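# Thread a pull stud into a tool holder's taper

## Task

Turn the pull stud into the threaded hole at the tool holder's tapered end until it is fully seated and snug by hand, without cross-threading or overtightening it.

## Robot and tools

ROBOT. Two UR-type arms, left_arm and right_arm, each carrying a Robotiq 140 mm two-finger gripper whose fingers stay rigid. Every gripper has a wrist camera (cam_left_wrist, cam_right_wrist). Fixed cameras are cam_head_left, cam_head_right, cam_high and cam_low. Loose parts may sometimes be nudged by an outside push.

FRAMES. In the scene frame the origin sits at table-top height halfway between the nominal arm bases, +z is up, +x points out over the table, and left_arm is on the +y side (image left and right do not follow these names). Each arm's hand poses, velocities and targets use that arm's own base frame. Measured bases: left_arm at (+0.028, +0.508, +0.050) with quat_wxyz (+1.000, 0, 0, +0.011); right_arm at (-0.067, -0.435, +0.050) with quat_wxyz (+1.000, 0, 0, +0.002). Fixed cameras and the table use the scene frame. The gripper's fingers extend along its +z and open and close along its y. end_effector_position is the point where the closed pads meet; fingertips extend roughly 33 mm past it at gaps up to 40 mm, only 9 mm when wide open. Reported pose can be a few cm off.

ROW FORMAT. Every motion command is built from rows of exactly 20 numbers, covering both arms even when only one moves: left x, y, z (metres), qw, qx, qy, qz (absolute target pose of the pinch point in the left base frame, w first), left gripper position, force_limit, speed; then the same ten for the right arm in its own base frame. Gripper position: +1 fully open (140 mm), about -0.8 pads touching, -1 close until blocked. force_limit and speed each span -1 to +1 and both start at +1. Roughly: force_limit -1 gives 14 N, 0 gives 40 N, +1 gives 58 N at a slow close; faster closes squeeze harder. Speed -1 is about 30 mm/s, 0 about 140, +1 about 250. To keep an arm idle, resend its last reported pose and its previous three gripper numbers unchanged; to hold orientation, repeat the same quaternion every row. Commanded orientation is clipped to within 32 degrees of the measured one per step.

TOOLS.
execute_actions(actions, cameras): actions is a list of actions; each action is a table of up to 15 rows, one per 1/30 s step, the final row repeating to fill 15 steps. Targets are absolute poses. An action is rejected for both arms if a target lies more than 0.6 m from that gripper's current position along any of its axes. cameras: list of names, ["all"], or []; images return by default only with an empty actions list, which also shows the full state.
move(target, speed, blend, stop_force, zero, blocking, cameras): drives each gripper in a straight line to an absolute pose; target is one 20-number row or a list of up to 15 rows (same finger numbers in every row). speed in m/s, 0.002 to 3.6, default 0.25 (turn rate twice that in rad/s), one value or one per leg. blend in m rounds corners. stop_force in N, 3 to 120, ends an arm's path when it feels that much resistance; not reliable while the gripper rotates, and omit it when backing away from a contact. zero (default true) re-zeros the force reference before the move. blocking=false returns after about 0.5 s and cannot combine with stop_force. Paths do not avoid obstacles; avoid sweeping near an arm's own base. Moves give up after 10 s.
wait(seconds 0 to 10): lets the scene run under held commands.
stop(): brakes a running move; fingers keep moving.
zoom_image(camera, region [x0,y0,x1,y1] pixels, at most 504 square): closer view of the latest image.
zero_wrist_force(arm): subtracts the current wrist reading from later ones.
read_manual(section): licence text only.
finished_scene(scene): ends the scene in progress, given its number; irreversible.

RESULTS. Each result gives per-arm end_effector_position, end_effector_quat_wxyz, velocities (omitted when joints read within noise), Hand target (where the arm is actually heading, possibly short of the command), Tool commands, joint positions and torques, Wrist force and Wrist torque along the gripper's own axes (a push from a surface reads as force into the arm, plus a peak line), and gripper position_measured in counts (3 open, about 75 is 100 mm, 139 is 60 mm, 200 is 20 mm, 230 pads meet). object_status: 0 moving, 1 blocked while opening, 2 blocked while closing (a grip), 3 reached target or pads met. A move adds a 'move:' line: done, off_target, moving, held or fault, plus limits such as paced (pose clipped) or held (steps withheld). MOTOR HOT warns of overheating.

CAUTIONS. Arms are stiff: commanding even slightly past a firm contact can trigger a fault stop. A torque fault (shoulder and elbow 142 N m, wrist joints 26.6 N m) or about 150 N of outside force halts that arm for 10 s; wrists can push only about 12 N m beyond their own load, so twisting a stiff thread too hard stalls or faults them. Overheating at 85 °C brakes an arm for 30 to 60 s. Do not let grippers squeeze or strike each other; the clearance check is not complete protection. Avoid drops, slams, releasing moving parts, hard pushes and anything leaving the table. Turn the stud gently in steps, regripping as needed, and stop once it seats.

Each tool is called in YAML: its name, and indented under it one key for each argument.

## Session

execute_actions:
  actions: []

Scene clock: 0.00 s.
left_arm: end_effector_position=(+0.6568, +0.3200, +0.3065) position_measured=3 object_status=3 end_effector_quat_wxyz=(-0.357, +0.890, +0.120, +0.258) | right_arm: end_effector_position=(+0.6485, -0.1120, +0.0618) position_measured=3 object_status=3 end_effector_quat_wxyz=(+0.020, +0.894, -0.071, +0.442)
Joint positions: left_arm=[-0.056 -1.389 1.732 -2.414 -0.771 3.034] | right_arm=[-0.529 -1.108 2.325 -3.662 -1.252 2.92]
Joint velocities: within noise
Joint torques (N m): no reading
Wrist force (N): no reading
Wrist torque (N m): no reading
Wrist force, peak (N): no reading
Hand target: left_arm +0.6568, +0.3200, +0.3065; -0.357, +0.890, +0.120, +0.258 | right_arm +0.6485, -0.1120, +0.0618; +0.020, +0.894, -0.071, +0.442
Tool commands: left_gripper/position=+1.0 left_gripper/force_limit=+1.0 left_gripper/speed=+1.0 right_gripper/position=+1.0 right_gripper/force_limit=+1.0 right_gripper/speed=+1.0

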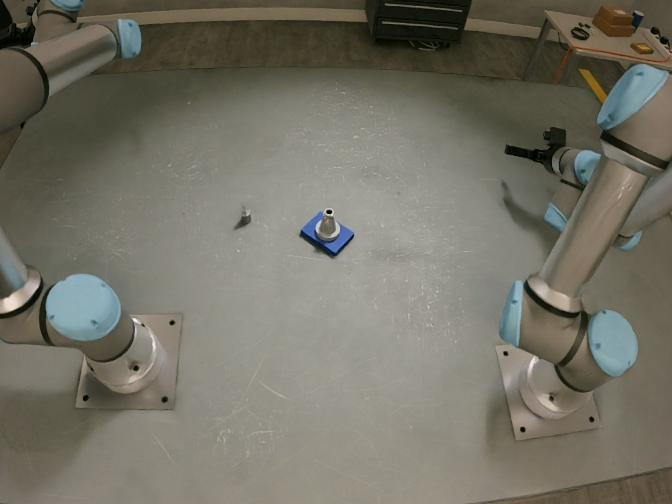

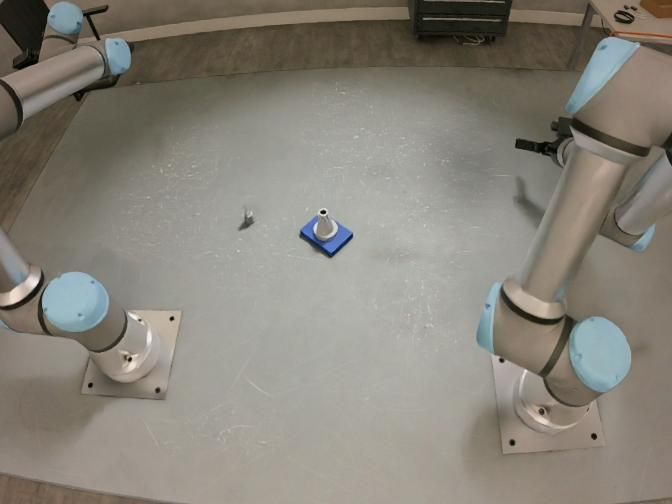

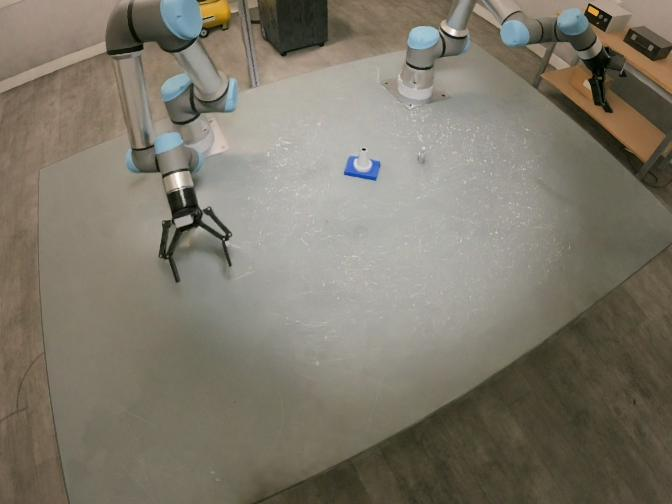

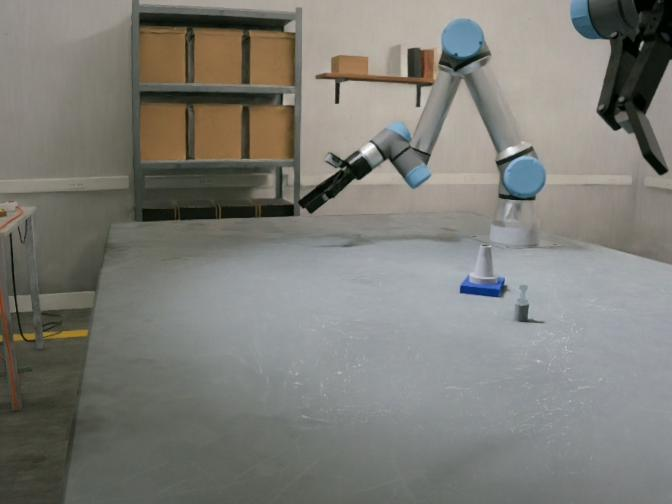

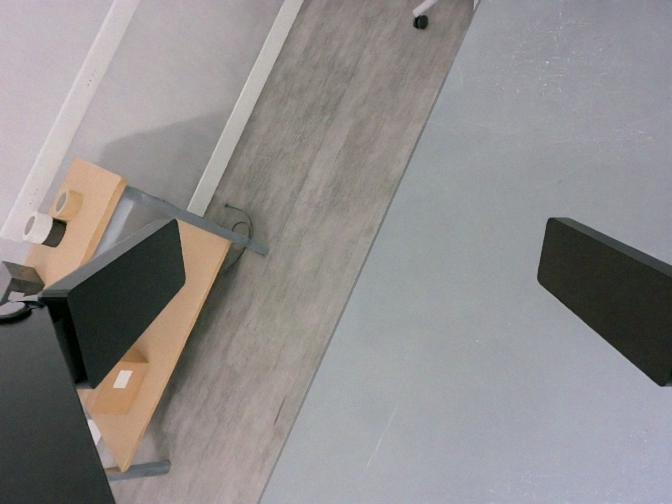

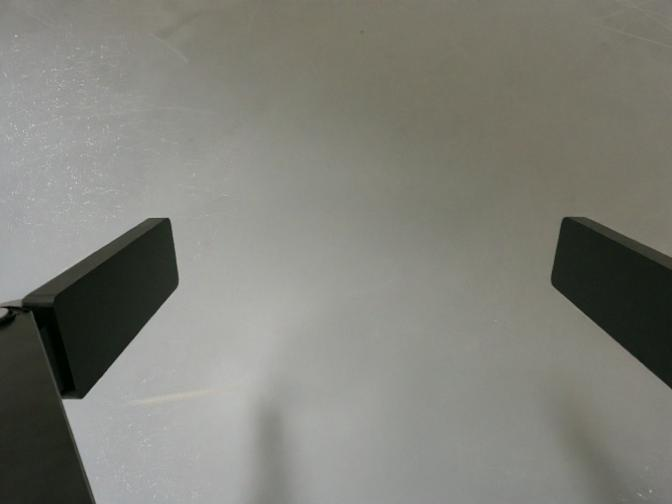

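zoom_image:
  camera: "cam_head_left"
  region: [210, 170, 390, 290]

zoom_image:
  camera: "cam_low"
  region: [430, 220, 570, 340]

zoom_image:
  camera: "cam_high"
  region: [320, 120, 460, 210]

zoom_image:
  camera: "cam_head_right"
  region: [210, 170, 390, 290]

Scaled by 2.800 from the camera's 672x504 image, which has a finer 960x720 frame.

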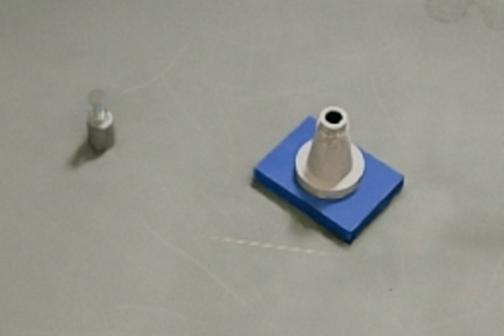

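Scaled by 3.600 from the camera's 672x504 image, which has a finer 960x720 frame.

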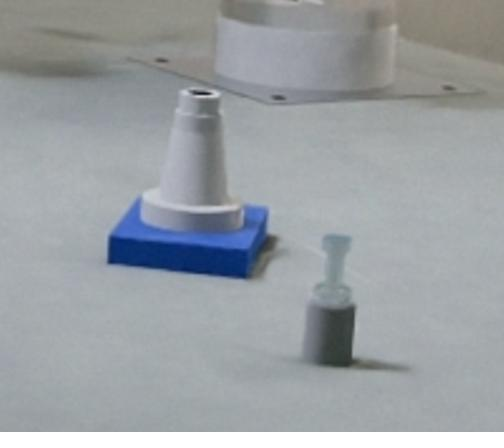

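Scaled by 3.600 from the camera's 672x504 image, which has a finer 960x720 frame.

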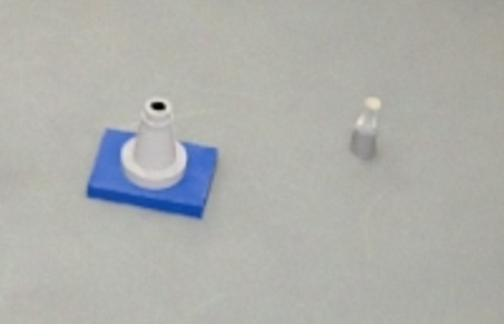

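Scaled by 2.800 from the camera's 672x504 image, which has a finer 960x720 frame.

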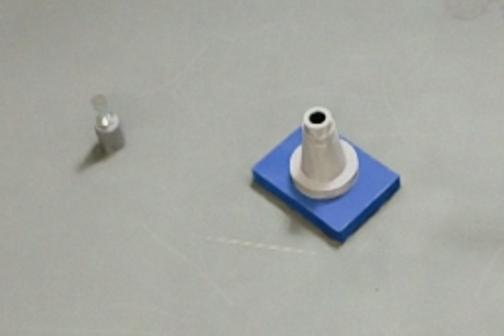

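move:
  target:
    - [0.453,-0.4365,0.28,0,0.9033,-0.4290,0,1,1,1,0.6485,-0.1120,0.0618,0.020,0.894,-0.071,0.442,1,1,1]
  speed: 0.4
  cameras: ["cam_left_wrist","cam_low"]

Scene clock: 235.20 s.
left_arm: end_effector_position=(+0.4530, -0.4364, +0.2800) position_measured=3 object_status=3 end_effector_quat_wxyz=(+0.000, +0.903, -0.429, +0.000) | right_arm: end_effector_position=(+0.6485, -0.1120, +0.0618) position_measured=3 object_status=3 end_effector_quat_wxyz=(+0.020, +0.894, -0.071, +0.442)
Joint positions: left_arm=[-0.98 -1.276 1.22 -1.515 -1.571 3.048] | right_arm=[-0.529 -1.107 2.325 -3.665 -1.253 2.921]
Joint torques (N m): left_arm=[2.25 -32.9 -31.3 -5.56 -0.65 -0.91] | right_arm=[9.18 -19.24 -2.63 -4.99 -1.76 1.43]
Wrist force (N): left_arm=[-1.3 2.5 -1.9] | right_arm=[-0.2 -0.2 -0.1]
Wrist torque (N m): left_arm=[0.27 -0.13 -0.07] | right_arm=[-0.03 0.03 -0.10]
Wrist force, peak (N): left_arm=[1.3 5.4 -1.6] | right_arm=[0.0 -0.5 0.2]
Hand target: left_arm +0.4530, -0.4365, +0.2800; +0.000, +0.903, -0.429, +0.000 | right_arm +0.6485, -0.1120, +0.0618; +0.020, +0.894, -0.071, +0.442
Off the commanded pose: left_arm 0.000 m, 0 deg | right_arm 0.000 m, 0 deg.
move: done
Images, in order (width x height): cam_low 672x504, cam_left_wrist 672x504.

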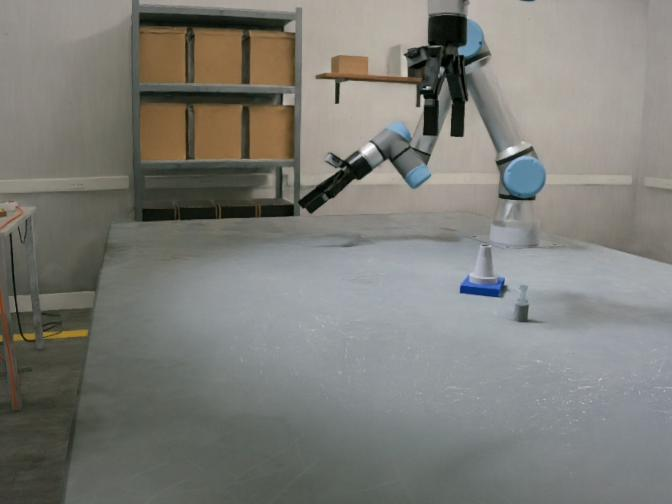

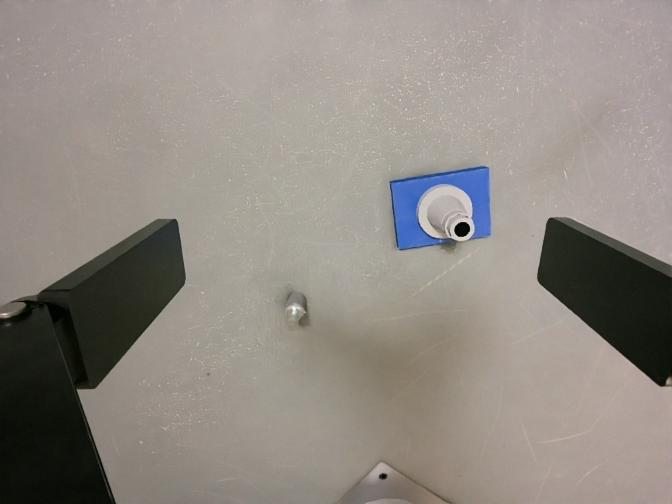

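zoom_image:
  camera: "cam_left_wrist"
  region: [375, 150, 515, 265]

zoom_image:
  camera: "cam_left_wrist"
  region: [250, 270, 350, 345]

Scaled by 3.600 from the camera's 672x504 image, which has a finer 960x720 frame.

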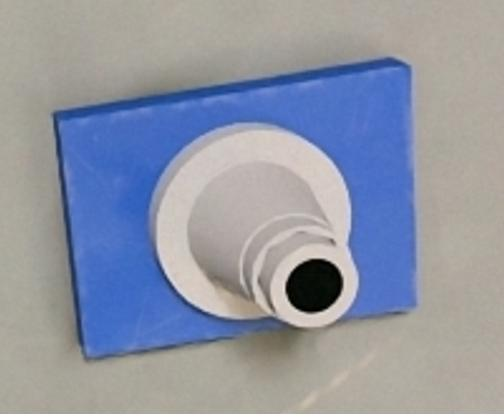

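Scaled by 5.040 from the camera's 672x504 image, which has a finer 960x720 frame.

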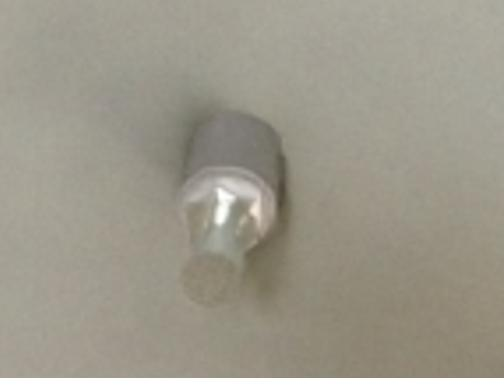

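move:
  target:
    - [0.386,-0.255,0.12,0,0.92388,-0.38268,0,1,1,1,0.6485,-0.1120,0.0618,0.020,0.894,-0.071,0.442,1,1,1]
  speed: 0.4
  cameras: ["cam_left_wrist"]

zoom_image:
  camera: "cam_left_wrist"
  region: [270, 200, 460, 340]

Scene clock: 321.40 s.
left_arm: end_effector_position=(+0.3860, -0.2550, +0.1201) position_measured=3 object_status=3 end_effector_quat_wxyz=(+0.000, +0.924, -0.383, +0.000) | right_arm: end_effector_position=(+0.6485, -0.1120, +0.0618) position_measured=3 object_status=3 end_effector_quat_wxyz=(+0.020, +0.894, -0.071, +0.442)
Joint positions: left_arm=[-0.876 -1.61 2.019 -1.98 -1.571 3.051] | right_arm=[-0.529 -1.107 2.325 -3.665 -1.253 2.921]
Joint torques (N m): left_arm=[-3.96 -19.96 -16.21 -3.14 0.95 -1.91] | right_arm=[7.22 -22.12 -3.13 -3.06 -0.62 0.34]
Wrist force (N): left_arm=[-1.3 2.5 -1.9] | right_arm=[0.0 -0.2 -0.3]
Wrist torque (N m): left_arm=[0.26 -0.12 -0.26] | right_arm=[-0.04 0.01 -0.10]
Wrist force, peak (N): left_arm=[1.8 3.8 -4.3] | right_arm=[0.0 -0.5 -0.2]
Hand target: left_arm +0.3860, -0.2550, +0.1200; +0.000, +0.924, -0.383, +0.000 | right_arm +0.6485, -0.1120, +0.0618; +0.020, +0.894, -0.071, +0.442
Off the commanded pose: left_arm 0.000 m, 0 deg | right_arm 0.000 m, 0 deg.
move: done
Images, in order (width x height): cam_left_wrist 672x504.

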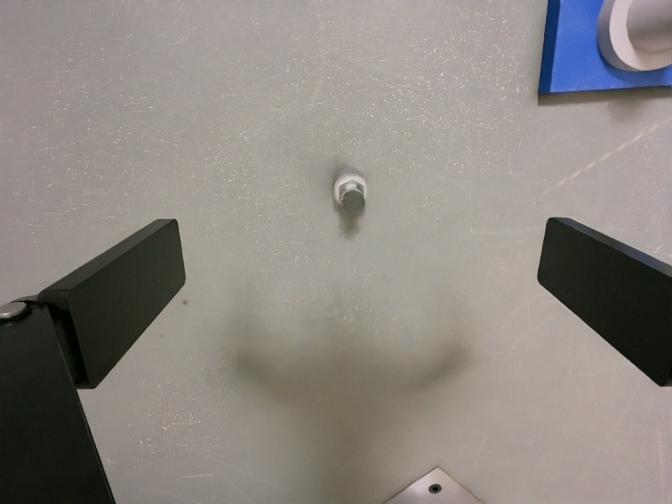

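Scaled by 2.653 from the camera's 672x504 image, which has a finer 960x720 frame.

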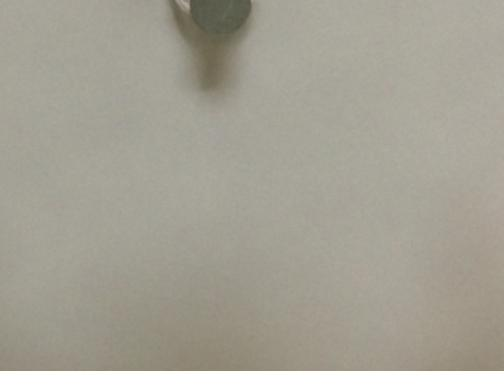

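zoom_image:
  camera: "cam_left_wrist"
  region: [310, 150, 394, 234]

Scaled by 6.000 from the camera's 672x504 image, which has a finer 960x720 frame.

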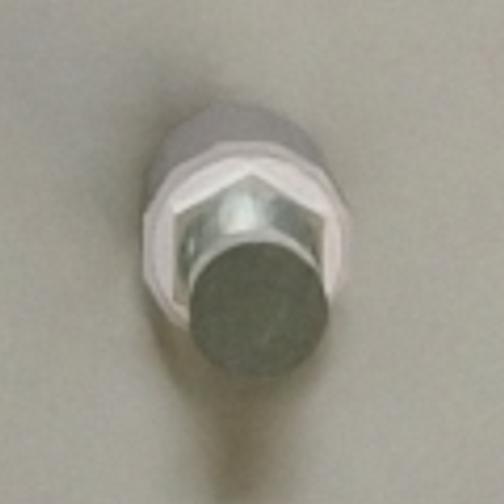

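move:
  target:
    - [0.386,-0.255,0.07,0,0.92388,-0.38268,0,1,1,1,0.6485,-0.1120,0.0618,0.020,0.894,-0.071,0.442,1,1,1]
  speed: 0.2
  cameras: ["cam_left_wrist", "cam_low"]

zoom_image:
  camera: "cam_left_wrist"
  region: [300, 120, 420, 240]

zoom_image:
  camera: "cam_low"
  region: [455, 230, 545, 335]

move:
  target:
    - [0.386,-0.255,0.07,0,0.92388,0.38268,0,1,1,1,0.6485,-0.1120,0.0618,0.020,0.894,-0.071,0.442,1,1,1]
    - [0.386,-0.255,0.07,0,0.38268,0.92388,0,1,1,1,0.6485,-0.1120,0.0618,0.020,0.894,-0.071,0.442,1,1,1]
  speed: 0.7
  blend: 0.02
  cameras: ["cam_left_wrist"]

zoom_image:
  camera: "cam_left_wrist"
  region: [300, 120, 420, 240]

Scene clock: 366.87 s.
left_arm: end_effector_position=(+0.3860, -0.2550, +0.0700) position_measured=3 object_status=3 end_effector_quat_wxyz=(+0.000, +0.924, -0.383, +0.000) | right_arm: end_effector_position=(+0.6485, -0.1120, +0.0618) position_measured=3 object_status=3 end_effector_quat_wxyz=(+0.020, +0.894, -0.071, +0.442)
Joint positions: left_arm=[-0.876 -1.548 2.102 -2.124 -1.571 3.051] | right_arm=[-0.529 -1.107 2.325 -3.665 -1.253 2.921]
Joint torques (N m): left_arm=[6.76 -31.79 -26.21 -1.61 -1.3 1.25] | right_arm=[5.43 -23.81 -3.34 -2.25 0.09 -0.06]
Wrist force (N): left_arm=[-1.2 2.6 -1.4] | right_arm=[0.0 -0.2 0.0]
Wrist torque (N m): left_arm=[0.28 -0.12 -0.23] | right_arm=[-0.05 0.00 -0.10]
Wrist force, peak (N): left_arm=[-1.2 2.4 -3.6] | right_arm=[0.1 -0.5 0.0]
Hand target: left_arm +0.3860, -0.2550, +0.0700; +0.000, +0.924, -0.383, +0.000 | right_arm +0.6485, -0.1120, +0.0618; +0.020, +0.894, -0.071, +0.442
Off the commanded pose: left_arm 0.000 m, 0 deg | right_arm 0.000 m, 0 deg.
move: done
Images, in order (width x height): cam_low 672x504, cam_left_wrist 672x504.

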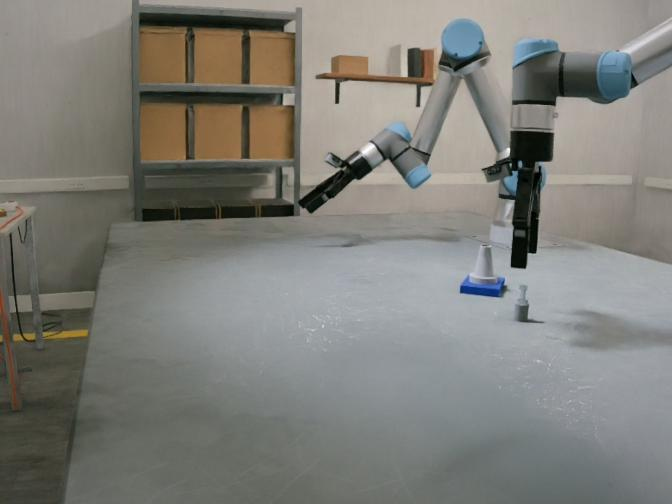

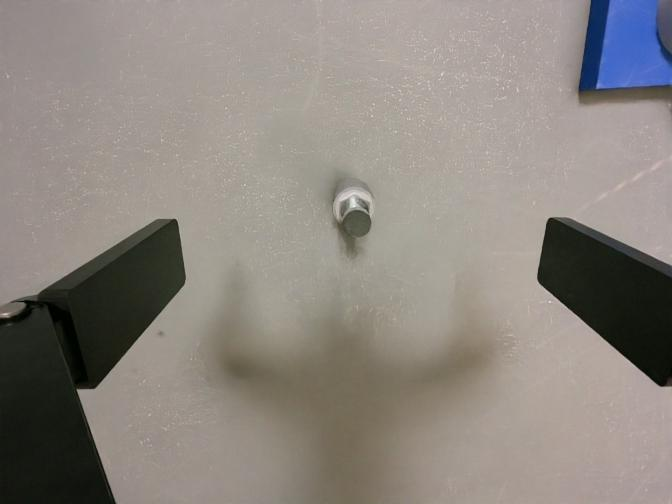

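Scaled by 4.200 from the camera's 672x504 image, which has a finer 960x720 frame.

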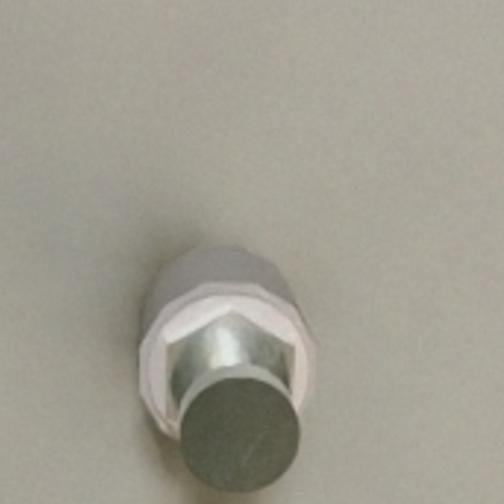

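Scaled by 4.800 from the camera's 672x504 image, which has a finer 960x720 frame.

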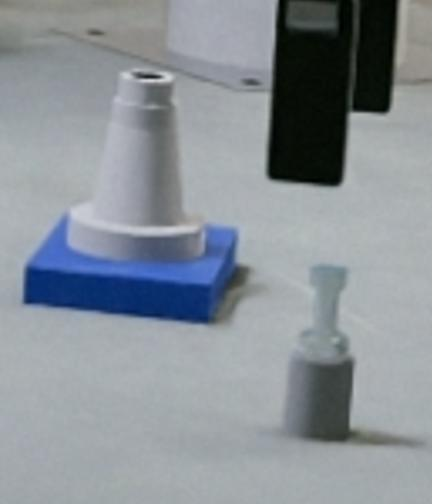

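Scene clock: 369.77 s.
left_arm: end_effector_position=(+0.3860, -0.2550, +0.0700) position_measured=3 object_status=3 end_effector_quat_wxyz=(+0.000, +0.383, +0.924, +0.000) | right_arm: end_effector_position=(+0.6485, -0.1120, +0.0618) position_measured=3 object_status=3 end_effector_quat_wxyz=(+0.020, +0.894, -0.071, +0.442)
Joint positions: left_arm=[-0.876 -1.548 2.102 -2.125 -1.571 -0.09] | right_arm=[-0.529 -1.107 2.325 -3.665 -1.253 2.921]
Joint torques (N m): left_arm=[1.2 -33.35 -15.99 -0.21 -0.63 -1.41] | right_arm=[5.19 -26.19 -3.6 -2.15 0.82 0.03]
Wrist force (N): left_arm=[-1.4 2.7 -1.6] | right_arm=[0.0 -0.2 0.0]
Wrist torque (N m): left_arm=[0.29 -0.08 -0.26] | right_arm=[-0.03 0.01 -0.10]
Wrist force, peak (N): left_arm=[-1.3 2.8 -1.9] | right_arm=[-0.1 -0.5 -0.2]
Hand target: left_arm +0.3860, -0.2550, +0.0700; +0.000, +0.383, +0.924, +0.000 | right_arm +0.6485, -0.1120, +0.0618; +0.020, +0.894, -0.071, +0.442
Off the commanded pose: left_arm 0.000 m, 0 deg | right_arm 0.000 m, 0 deg.
move: done
Images, in order (width x height): cam_left_wrist 672x504.

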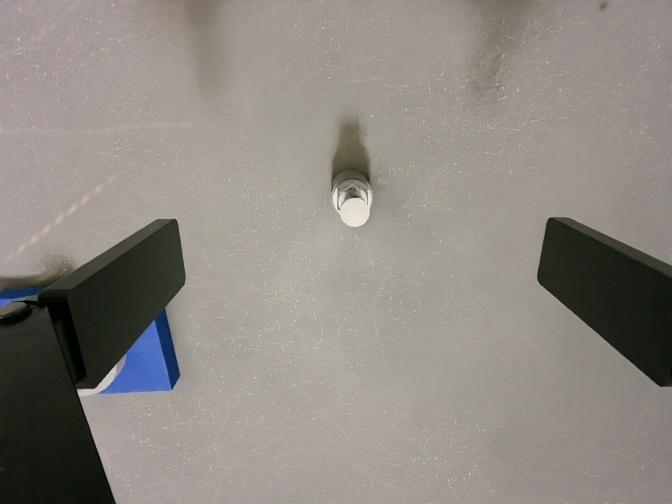

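Scaled by 4.200 from the camera's 672x504 image, which has a finer 960x720 frame.

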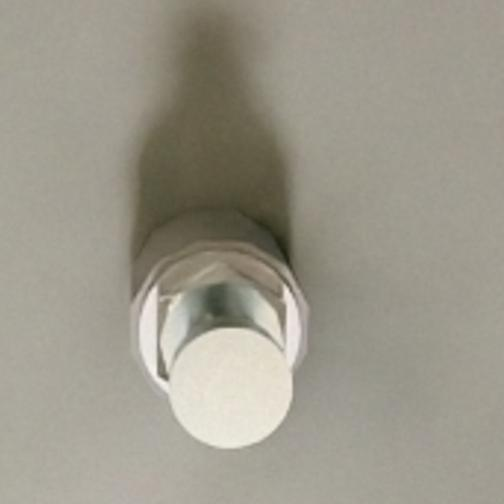

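move:
  target:
    - [0.3836,-0.2534,0.07,0,-0.38268,0.92388,0,1,1,1,0.6485,-0.1120,0.0618,0.020,0.894,-0.071,0.442,1,1,1]
    - [0.3836,-0.2534,0.07,0,-0.92388,0.38268,0,1,1,1,0.6485,-0.1120,0.0618,0.020,0.894,-0.071,0.442,1,1,1]
    - [0.3836,-0.2534,0.07,0,-0.92388,-0.38268,0,1,1,1,0.6485,-0.1120,0.0618,0.020,0.894,-0.071,0.442,1,1,1]
    - [0.3836,-0.2534,0.07,0,-0.79335,-0.60876,0,1,1,1,0.6485,-0.1120,0.0618,0.020,0.894,-0.071,0.442,1,1,1]
    - [0.3836,-0.2534,0.022,0,-0.79335,-0.60876,0,1,1,1,0.6485,-0.1120,0.0618,0.020,0.894,-0.071,0.442,1,1,1]
  speed: [0.8,0.8,0.8,0.8,0.12]
  blend: [0.02,0.02,0.02,0.005,0]
  cameras: ["cam_left_wrist", "cam_low"]

zoom_image:
  camera: "cam_left_wrist"
  region: [280, 180, 440, 340]

zoom_image:
  camera: "cam_low"
  region: [475, 250, 565, 335]

Scene clock: 444.50 s.
left_arm: end_effector_position=(+0.3836, -0.2534, +0.0220) position_measured=3 object_status=3 end_effector_quat_wxyz=(+0.000, +0.793, +0.609, +0.000) | right_arm: end_effector_position=(+0.6485, -0.1120, +0.0618) position_measured=3 object_status=3 end_effector_quat_wxyz=(+0.020, +0.894, -0.071, +0.442)
Joint positions: left_arm=[-0.878 -1.476 2.176 -2.27 -1.571 -5.329] | right_arm=[-0.529 -1.107 2.325 -3.665 -1.253 2.921]
Joint torques (N m): left_arm=[8.77 -28.77 -24.51 -2.14 -2.07 -1.74] | right_arm=[1.34 -30.41 -5.14 -2.29 2.01 0.04]
Wrist force (N): left_arm=[-1.3 2.4 -1.4] | right_arm=[-0.1 -0.2 -0.1]
Wrist torque (N m): left_arm=[0.27 -0.10 -0.28] | right_arm=[-0.05 0.01 -0.10]
Wrist force, peak (N): left_arm=[-1.5 2.6 -3.3] | right_arm=[-0.2 -0.4 -0.2]
Hand target: left_arm +0.3836, -0.2534, +0.0220; +0.000, +0.793, +0.609, +0.000 | right_arm +0.6485, -0.1120, +0.0618; +0.020, +0.894, -0.071, +0.442
Off the commanded pose: left_arm 0.000 m, 0 deg | right_arm 0.000 m, 0 deg.
move: done
Images, in order (width x height): cam_low 672x504, cam_left_wrist 672x504.

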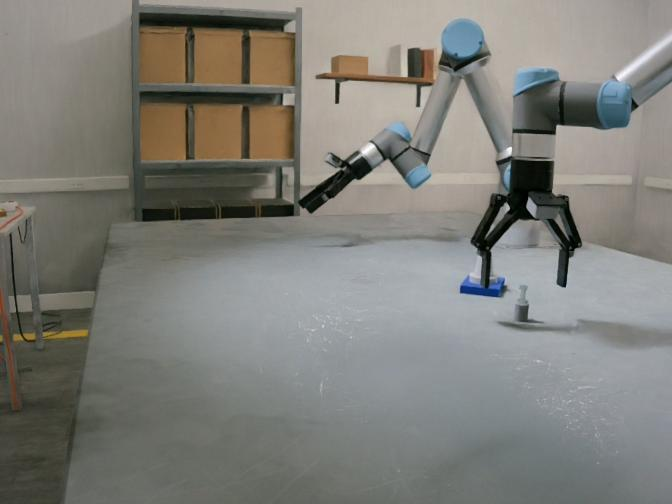

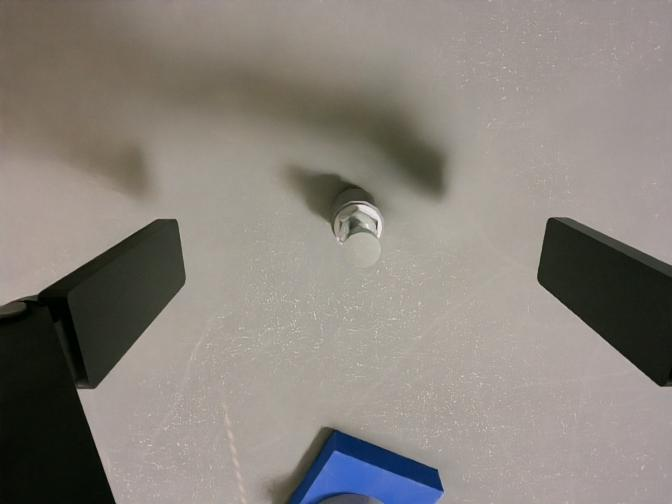

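Scaled by 3.150 from the camera's 672x504 image, which has a finer 960x720 frame.

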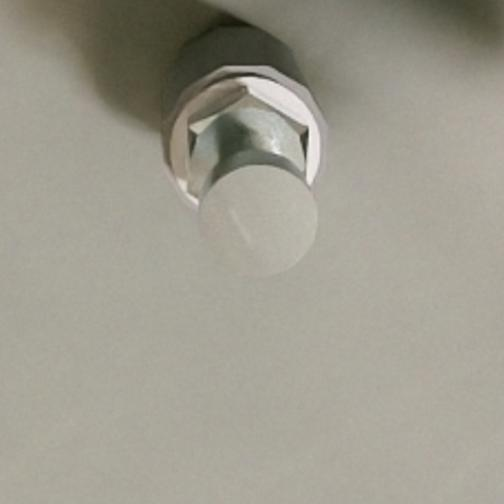

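Scaled by 5.600 from the camera's 672x504 image, which has a finer 960x720 frame.

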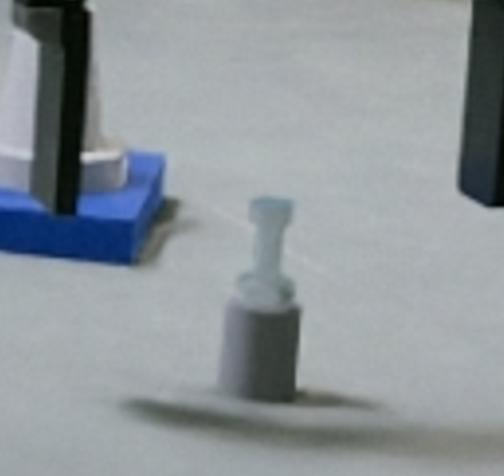

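move:
  target:
    - [0.3836,-0.2534,0.022,0,0.79335,0.60876,0,-0.35,-1,0,0.6485,-0.1120,0.0618,0.020,0.894,-0.071,0.442,1,1,1]
    - [0.3836,-0.2534,0.022,0,0.79335,0.60876,0,-1,-1,-1,0.6485,-0.1120,0.0618,0.020,0.894,-0.071,0.442,1,1,1]
  speed: 0.1
  cameras: ["cam_left_wrist", "cam_low"]

zoom_image:
  camera: "cam_left_wrist"
  region: [270, 180, 450, 340]

zoom_image:
  camera: "cam_low"
  region: [475, 250, 565, 335]

Scene clock: 458.60 s.
left_arm: end_effector_position=(+0.3836, -0.2534, +0.0220) position_measured=209 object_status=0 end_effector_quat_wxyz=(+0.000, +0.793, +0.609, +0.000) | right_arm: end_effector_position=(+0.6485, -0.1120, +0.0618) position_measured=3 object_status=3 end_effector_quat_wxyz=(+0.020, +0.894, -0.071, +0.442)
Joint positions: left_arm=[-0.878 -1.476 2.176 -2.27 -1.571 -5.329] | right_arm=[-0.529 -1.107 2.325 -3.665 -1.253 2.921]
Joint torques (N m): left_arm=[9.08 -23.71 -18.63 -4.95 -1.93 -1.66] | right_arm=[-1.49 -32.58 -6.94 -2.24 2.01 -0.03]
Wrist force (N): left_arm=[-0.8 1.4 -7.9] | right_arm=[-0.1 -0.4 0.1]
Wrist torque (N m): left_arm=[0.25 -0.10 -0.28] | right_arm=[-0.07 0.02 -0.10]
Wrist force, peak (N): left_arm=[-0.7 1.3 -8.0] | right_arm=[-0.2 -0.6 -0.1]
Hand target: left_arm +0.3836, -0.2534, +0.0220; +0.000, +0.793, +0.609, +0.000 | right_arm +0.6485, -0.1120, +0.0618; +0.020, +0.894, -0.071, +0.442
Off the commanded pose: left_arm 0.000 m, 0 deg | right_arm 0.000 m, 0 deg.
move: done
Images, in order (width x height): cam_low 672x504, cam_left_wrist 672x504.

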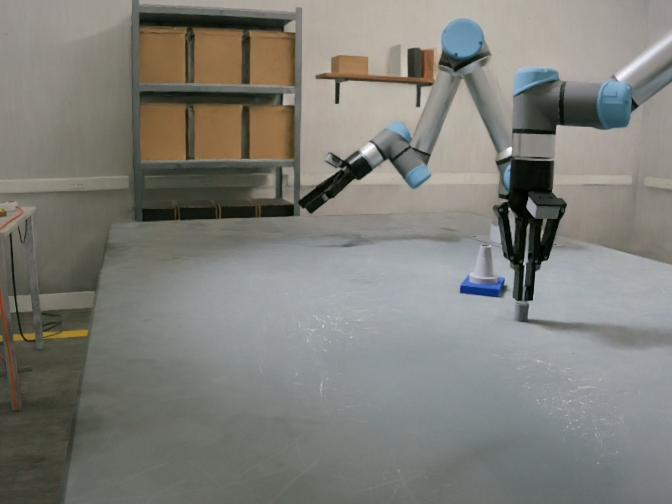

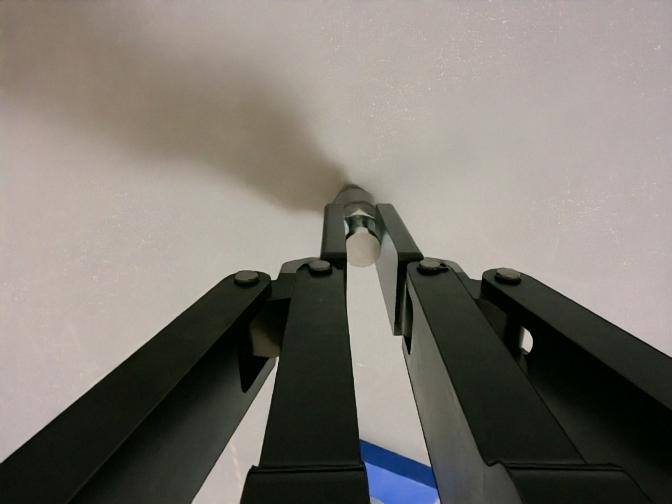

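Scaled by 2.800 from the camera's 672x504 image, which has a finer 960x720 frame.

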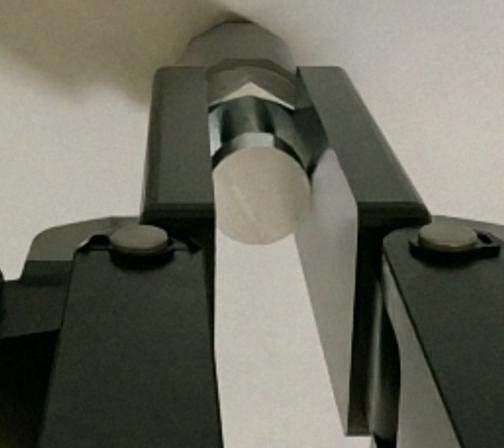

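Scaled by 5.600 from the camera's 672x504 image, which has a finer 960x720 frame.

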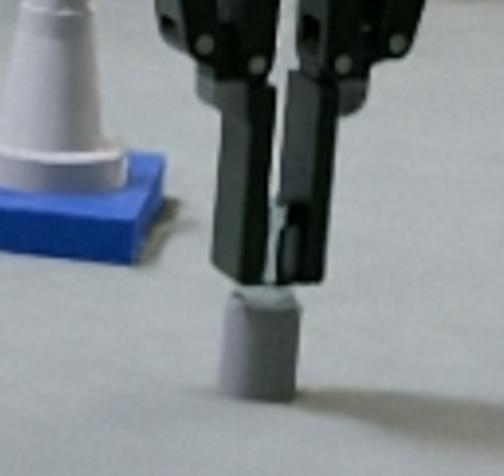

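wait:
  seconds: 0.7

Scene clock: 465.93 s.
left_arm: end_effector_position=(+0.3836, -0.2534, +0.0220) position_measured=209 object_status=2 end_effector_quat_wxyz=(+0.000, +0.793, +0.609, +0.000) | right_arm: end_effector_position=(+0.6485, -0.1120, +0.0618) position_measured=3 object_status=3 end_effector_quat_wxyz=(+0.020, +0.894, -0.071, +0.442)
Joint positions: left_arm=[-0.878 -1.476 2.176 -2.27 -1.571 -5.329] | right_arm=[-0.529 -1.107 2.325 -3.665 -1.253 2.921]
Joint torques (N m): left_arm=[8.97 -18.46 -13.85 -3.31 -1.76 -1.45] | right_arm=[-2.32 -35.24 -6.7 -2.2 1.93 -0.07]
Wrist force (N): left_arm=[-0.5 1.1 -7.5] | right_arm=[0.1 -0.2 -0.2]
Wrist torque (N m): left_arm=[0.18 -0.17 -0.28] | right_arm=[-0.04 -0.03 -0.09]
Wrist force, peak (N): left_arm=[-0.7 1.3 -8.1] | right_arm=[0.0 -0.4 -0.3]
Hand target: left_arm +0.3836, -0.2534, +0.0220; +0.000, +0.793, +0.609, +0.000 | right_arm +0.6485, -0.1120, +0.0618; +0.020, +0.894, -0.071, +0.442
Tool commands: left_gripper/position=-1.0 left_gripper/force_limit=-1.0 left_gripper/speed=-1.0 right_gripper/position=+1.0 right_gripper/force_limit=+1.0 right_gripper/speed=+1.0
Off the commanded pose: left_arm 0.000 m, 0 deg | right_arm 0.000 m, 0 deg.
wait: 0.70 s; at rest from the start

move:
  target:
    - [0.3836,-0.2534,0.082,0,0.79335,0.60876,0,-1,-1,-1,0.6485,-0.1120,0.0618,0.020,0.894,-0.071,0.442,1,1,1]
  speed: 0.05
  stop_force: 15
  cameras: ["cam_left_wrist", "cam_low"]

zoom_image:
  camera: "cam_left_wrist"
  region: [270, 150, 450, 310]

zoom_image:
  camera: "cam_low"
  region: [475, 240, 565, 335]

Scene clock: 485.27 s.
left_arm: end_effector_position=(+0.3836, -0.2534, +0.0820) position_measured=209 object_status=2 end_effector_quat_wxyz=(+0.000, +0.793, +0.609, +0.000) | right_arm: end_effector_position=(+0.6485, -0.1120, +0.0618) position_measured=3 object_status=3 end_effector_quat_wxyz=(+0.020, +0.894, -0.071, +0.442)
Joint positions: left_arm=[-0.878 -1.572 2.09 -2.089 -1.571 -5.329] | right_arm=[-0.529 -1.107 2.325 -3.665 -1.253 2.921]
Joint torques (N m): left_arm=[4.01 -14.28 -15.67 -5.57 -1.83 -0.04] | right_arm=[-4.69 -38.33 -8.13 -2.17 2.06 0.06]
Wrist force (N): left_arm=[-1.2 2.4 -1.0] | right_arm=[0.0 -0.2 -0.1]
Wrist torque (N m): left_arm=[0.29 -0.13 -0.26] | right_arm=[-0.03 0.01 -0.10]
Wrist force, peak (N): left_arm=[-1.0 1.5 -7.9] | right_arm=[0.0 -0.5 0.0]
Hand target: left_arm +0.3836, -0.2534, +0.0820; +0.000, +0.793, +0.609, +0.000 | right_arm +0.6485, -0.1120, +0.0618; +0.020, +0.894, -0.071, +0.442
Off the commanded pose: left_arm 0.000 m, 0 deg | right_arm 0.000 m, 0 deg.
move: done
Images, in order (width x height): cam_low 672x504, cam_left_wrist 672x504.

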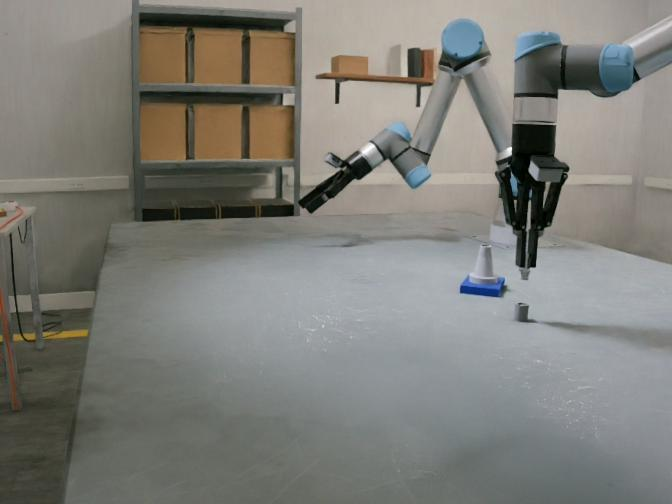

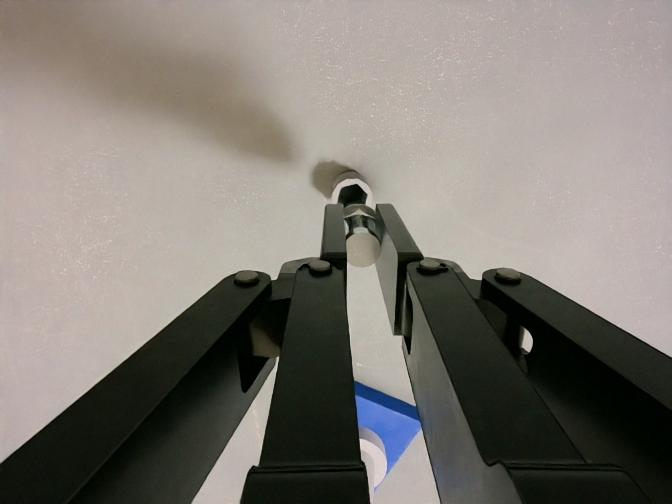

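Scaled by 2.800 from the camera's 672x504 image, which has a finer 960x720 frame.

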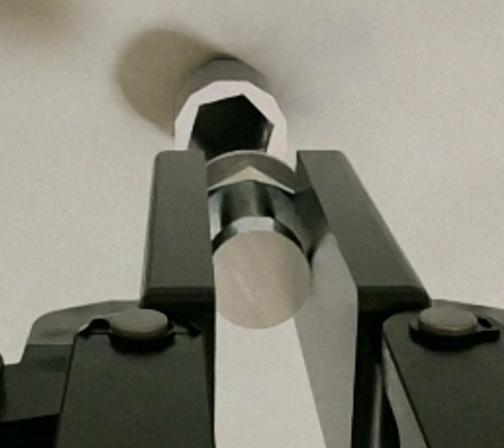

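Scaled by 5.305 from the camera's 672x504 image, which has a finer 960x720 frame.

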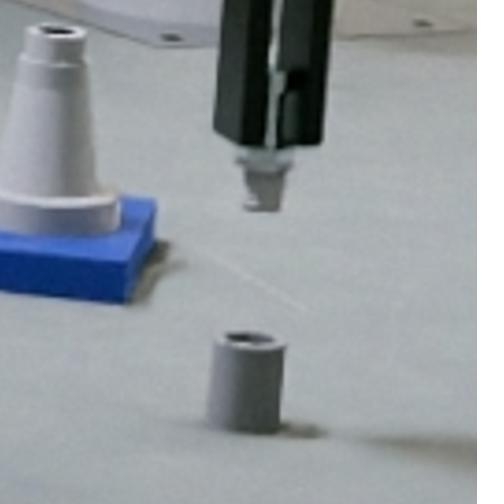

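move:
  target:
    - [0.3836,-0.2534,0.14,0,-0.79335,-0.60876,0,-1,-1,-1,0.6485,-0.1120,0.0618,0.020,0.894,-0.071,0.442,1,1,1]
    - [0.357,-0.36,0.14,0,-1,0,0,-1,-1,-1,0.6485,-0.1120,0.0618,0.020,0.894,-0.071,0.442,1,1,1]
    - [0.331,-0.4615,0.14,0,-0.70711,0.70711,0,-1,-1,-1,0.6485,-0.1120,0.0618,0.020,0.894,-0.071,0.442,1,1,1]
  speed: [0.15,0.6,0.6]
  blend: [0.01,0.03,0]
  cameras: ["cam_left_wrist"]

zoom_image:
  camera: "cam_left_wrist"
  region: [260, 100, 460, 280]

move:
  target:
    - [0.331,-0.4615,0.14,0,-1,0,0,-1,-1,-1,0.6485,-0.1120,0.0618,0.020,0.894,-0.071,0.442,1,1,1]
    - [0.331,-0.4615,0.14,0,-0.70711,-0.70711,0,-1,-1,-1,0.6485,-0.1120,0.0618,0.020,0.894,-0.071,0.442,1,1,1]
  speed: 0.7
  blend: [0.02,0]
  cameras: ["cam_left_wrist","cam_low"]

zoom_image:
  camera: "cam_left_wrist"
  region: [260, 100, 460, 280]

zoom_image:
  camera: "cam_low"
  region: [435, 200, 535, 310]

Scene clock: 534.80 s.
left_arm: end_effector_position=(+0.3309, -0.4615, +0.1400) position_measured=209 object_status=2 end_effector_quat_wxyz=(+0.000, +0.707, -0.707, +0.000) | right_arm: end_effector_position=(+0.6485, -0.1120, +0.0618) position_measured=3 object_status=3 end_effector_quat_wxyz=(+0.020, +0.894, -0.071, +0.442)
Joint positions: left_arm=[-1.186 -1.377 1.711 -1.904 -1.571 -2.757] | right_arm=[-0.529 -1.107 2.325 -3.665 -1.253 2.921]
Joint torques (N m): left_arm=[8.77 -43.63 -16.76 -3.19 -0.8 1.63] | right_arm=[-6.73 -42.65 -9.33 -2.17 1.96 0.08]
Wrist force (N): left_arm=[-1.7 2.3 -0.9] | right_arm=[-0.3 -0.3 0.1]
Wrist torque (N m): left_arm=[0.21 -0.07 -0.07] | right_arm=[-0.05 0.06 -0.09]
Wrist force, peak (N): left_arm=[-1.4 2.3 -3.1] | right_arm=[0.3 -0.4 -0.4]
Hand target: left_arm +0.3310, -0.4615, +0.1400; +0.000, +0.707, -0.707, +0.000 | right_arm +0.6485, -0.1120, +0.0618; +0.020, +0.894, -0.071, +0.442
Off the commanded pose: left_arm 0.000 m, 0 deg | right_arm 0.000 m, 0 deg.
move: done
Images, in order (width x height): cam_left_wrist 672x504.

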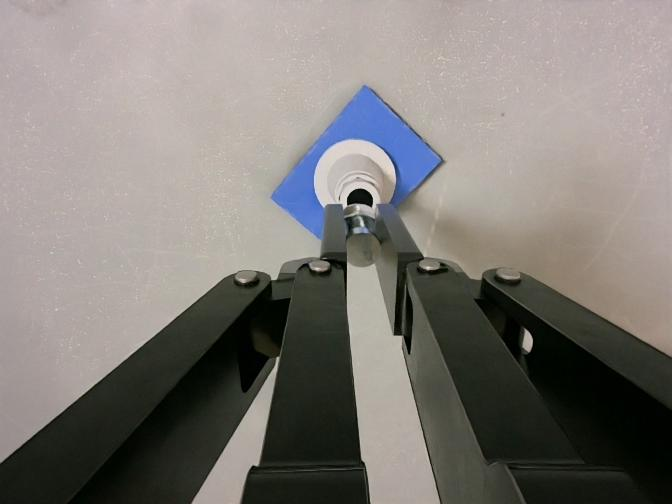

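Scaled by 2.520 from the camera's 672x504 image, which has a finer 960x720 frame.

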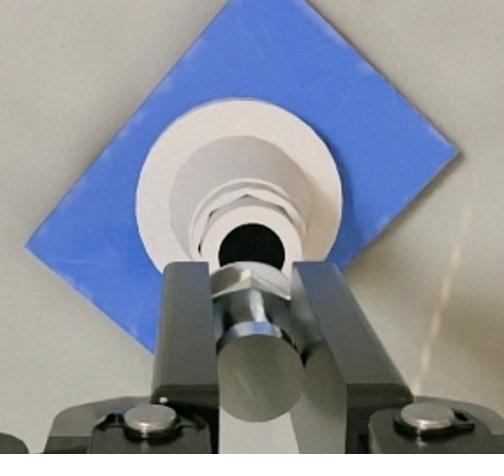

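Scene clock: 537.70 s.
left_arm: end_effector_position=(+0.3310, -0.4615, +0.1400) position_measured=209 object_status=2 end_effector_quat_wxyz=(+0.000, +0.707, +0.707, +0.000) | right_arm: end_effector_position=(+0.6485, -0.1120, +0.0618) position_measured=3 object_status=3 end_effector_quat_wxyz=(+0.020, +0.894, -0.071, +0.442)
Joint positions: left_arm=[-1.186 -1.377 1.711 -1.904 -1.571 -5.898] | right_arm=[-0.529 -1.107 2.325 -3.665 -1.253 2.921]
Joint torques (N m): left_arm=[-1.46 -43.68 -17.14 -0.24 -0.07 -1.64] | right_arm=[-6.83 -43.99 -9.42 -2.1 1.94 0.03]
Wrist force (N): left_arm=[-1.3 2.5 -0.8] | right_arm=[0.0 -0.2 -0.2]
Wrist torque (N m): left_arm=[0.26 -0.14 -0.28] | right_arm=[-0.05 0.00 -0.10]
Wrist force, peak (N): left_arm=[-1.4 2.7 -1.2] | right_arm=[-0.1 -0.6 -0.1]
Hand target: left_arm +0.3310, -0.4615, +0.1400; +0.000, +0.707, +0.707, +0.000 | right_arm +0.6485, -0.1120, +0.0618; +0.020, +0.894, -0.071, +0.442
Off the commanded pose: left_arm 0.000 m, 0 deg | right_arm 0.000 m, 0 deg.
move: done
Images, in order (width x height): cam_low 672x504, cam_left_wrist 672x504.

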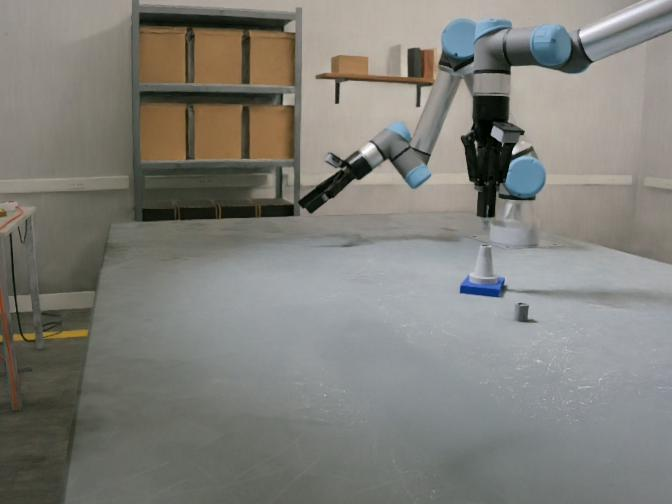

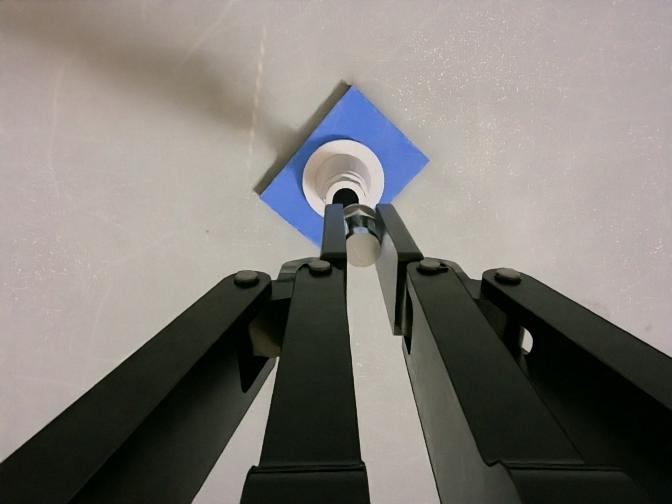

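Scaled by 2.520 from the camera's 672x504 image, which has a finer 960x720 frame.

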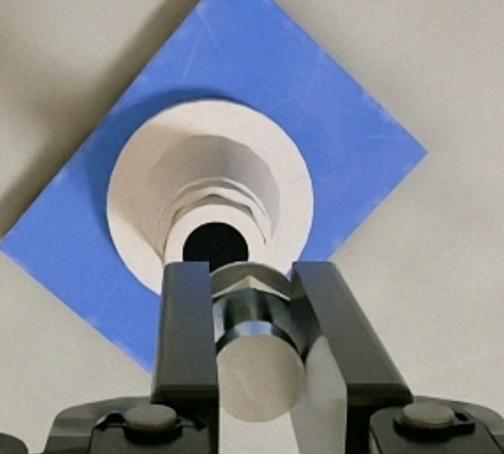

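Scaled by 4.582 from the camera's 672x504 image, which has a finer 960x720 frame.

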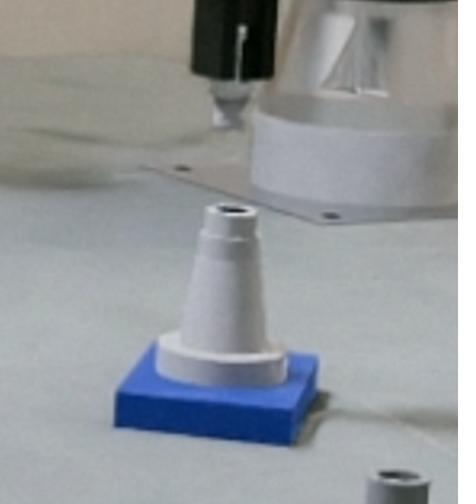

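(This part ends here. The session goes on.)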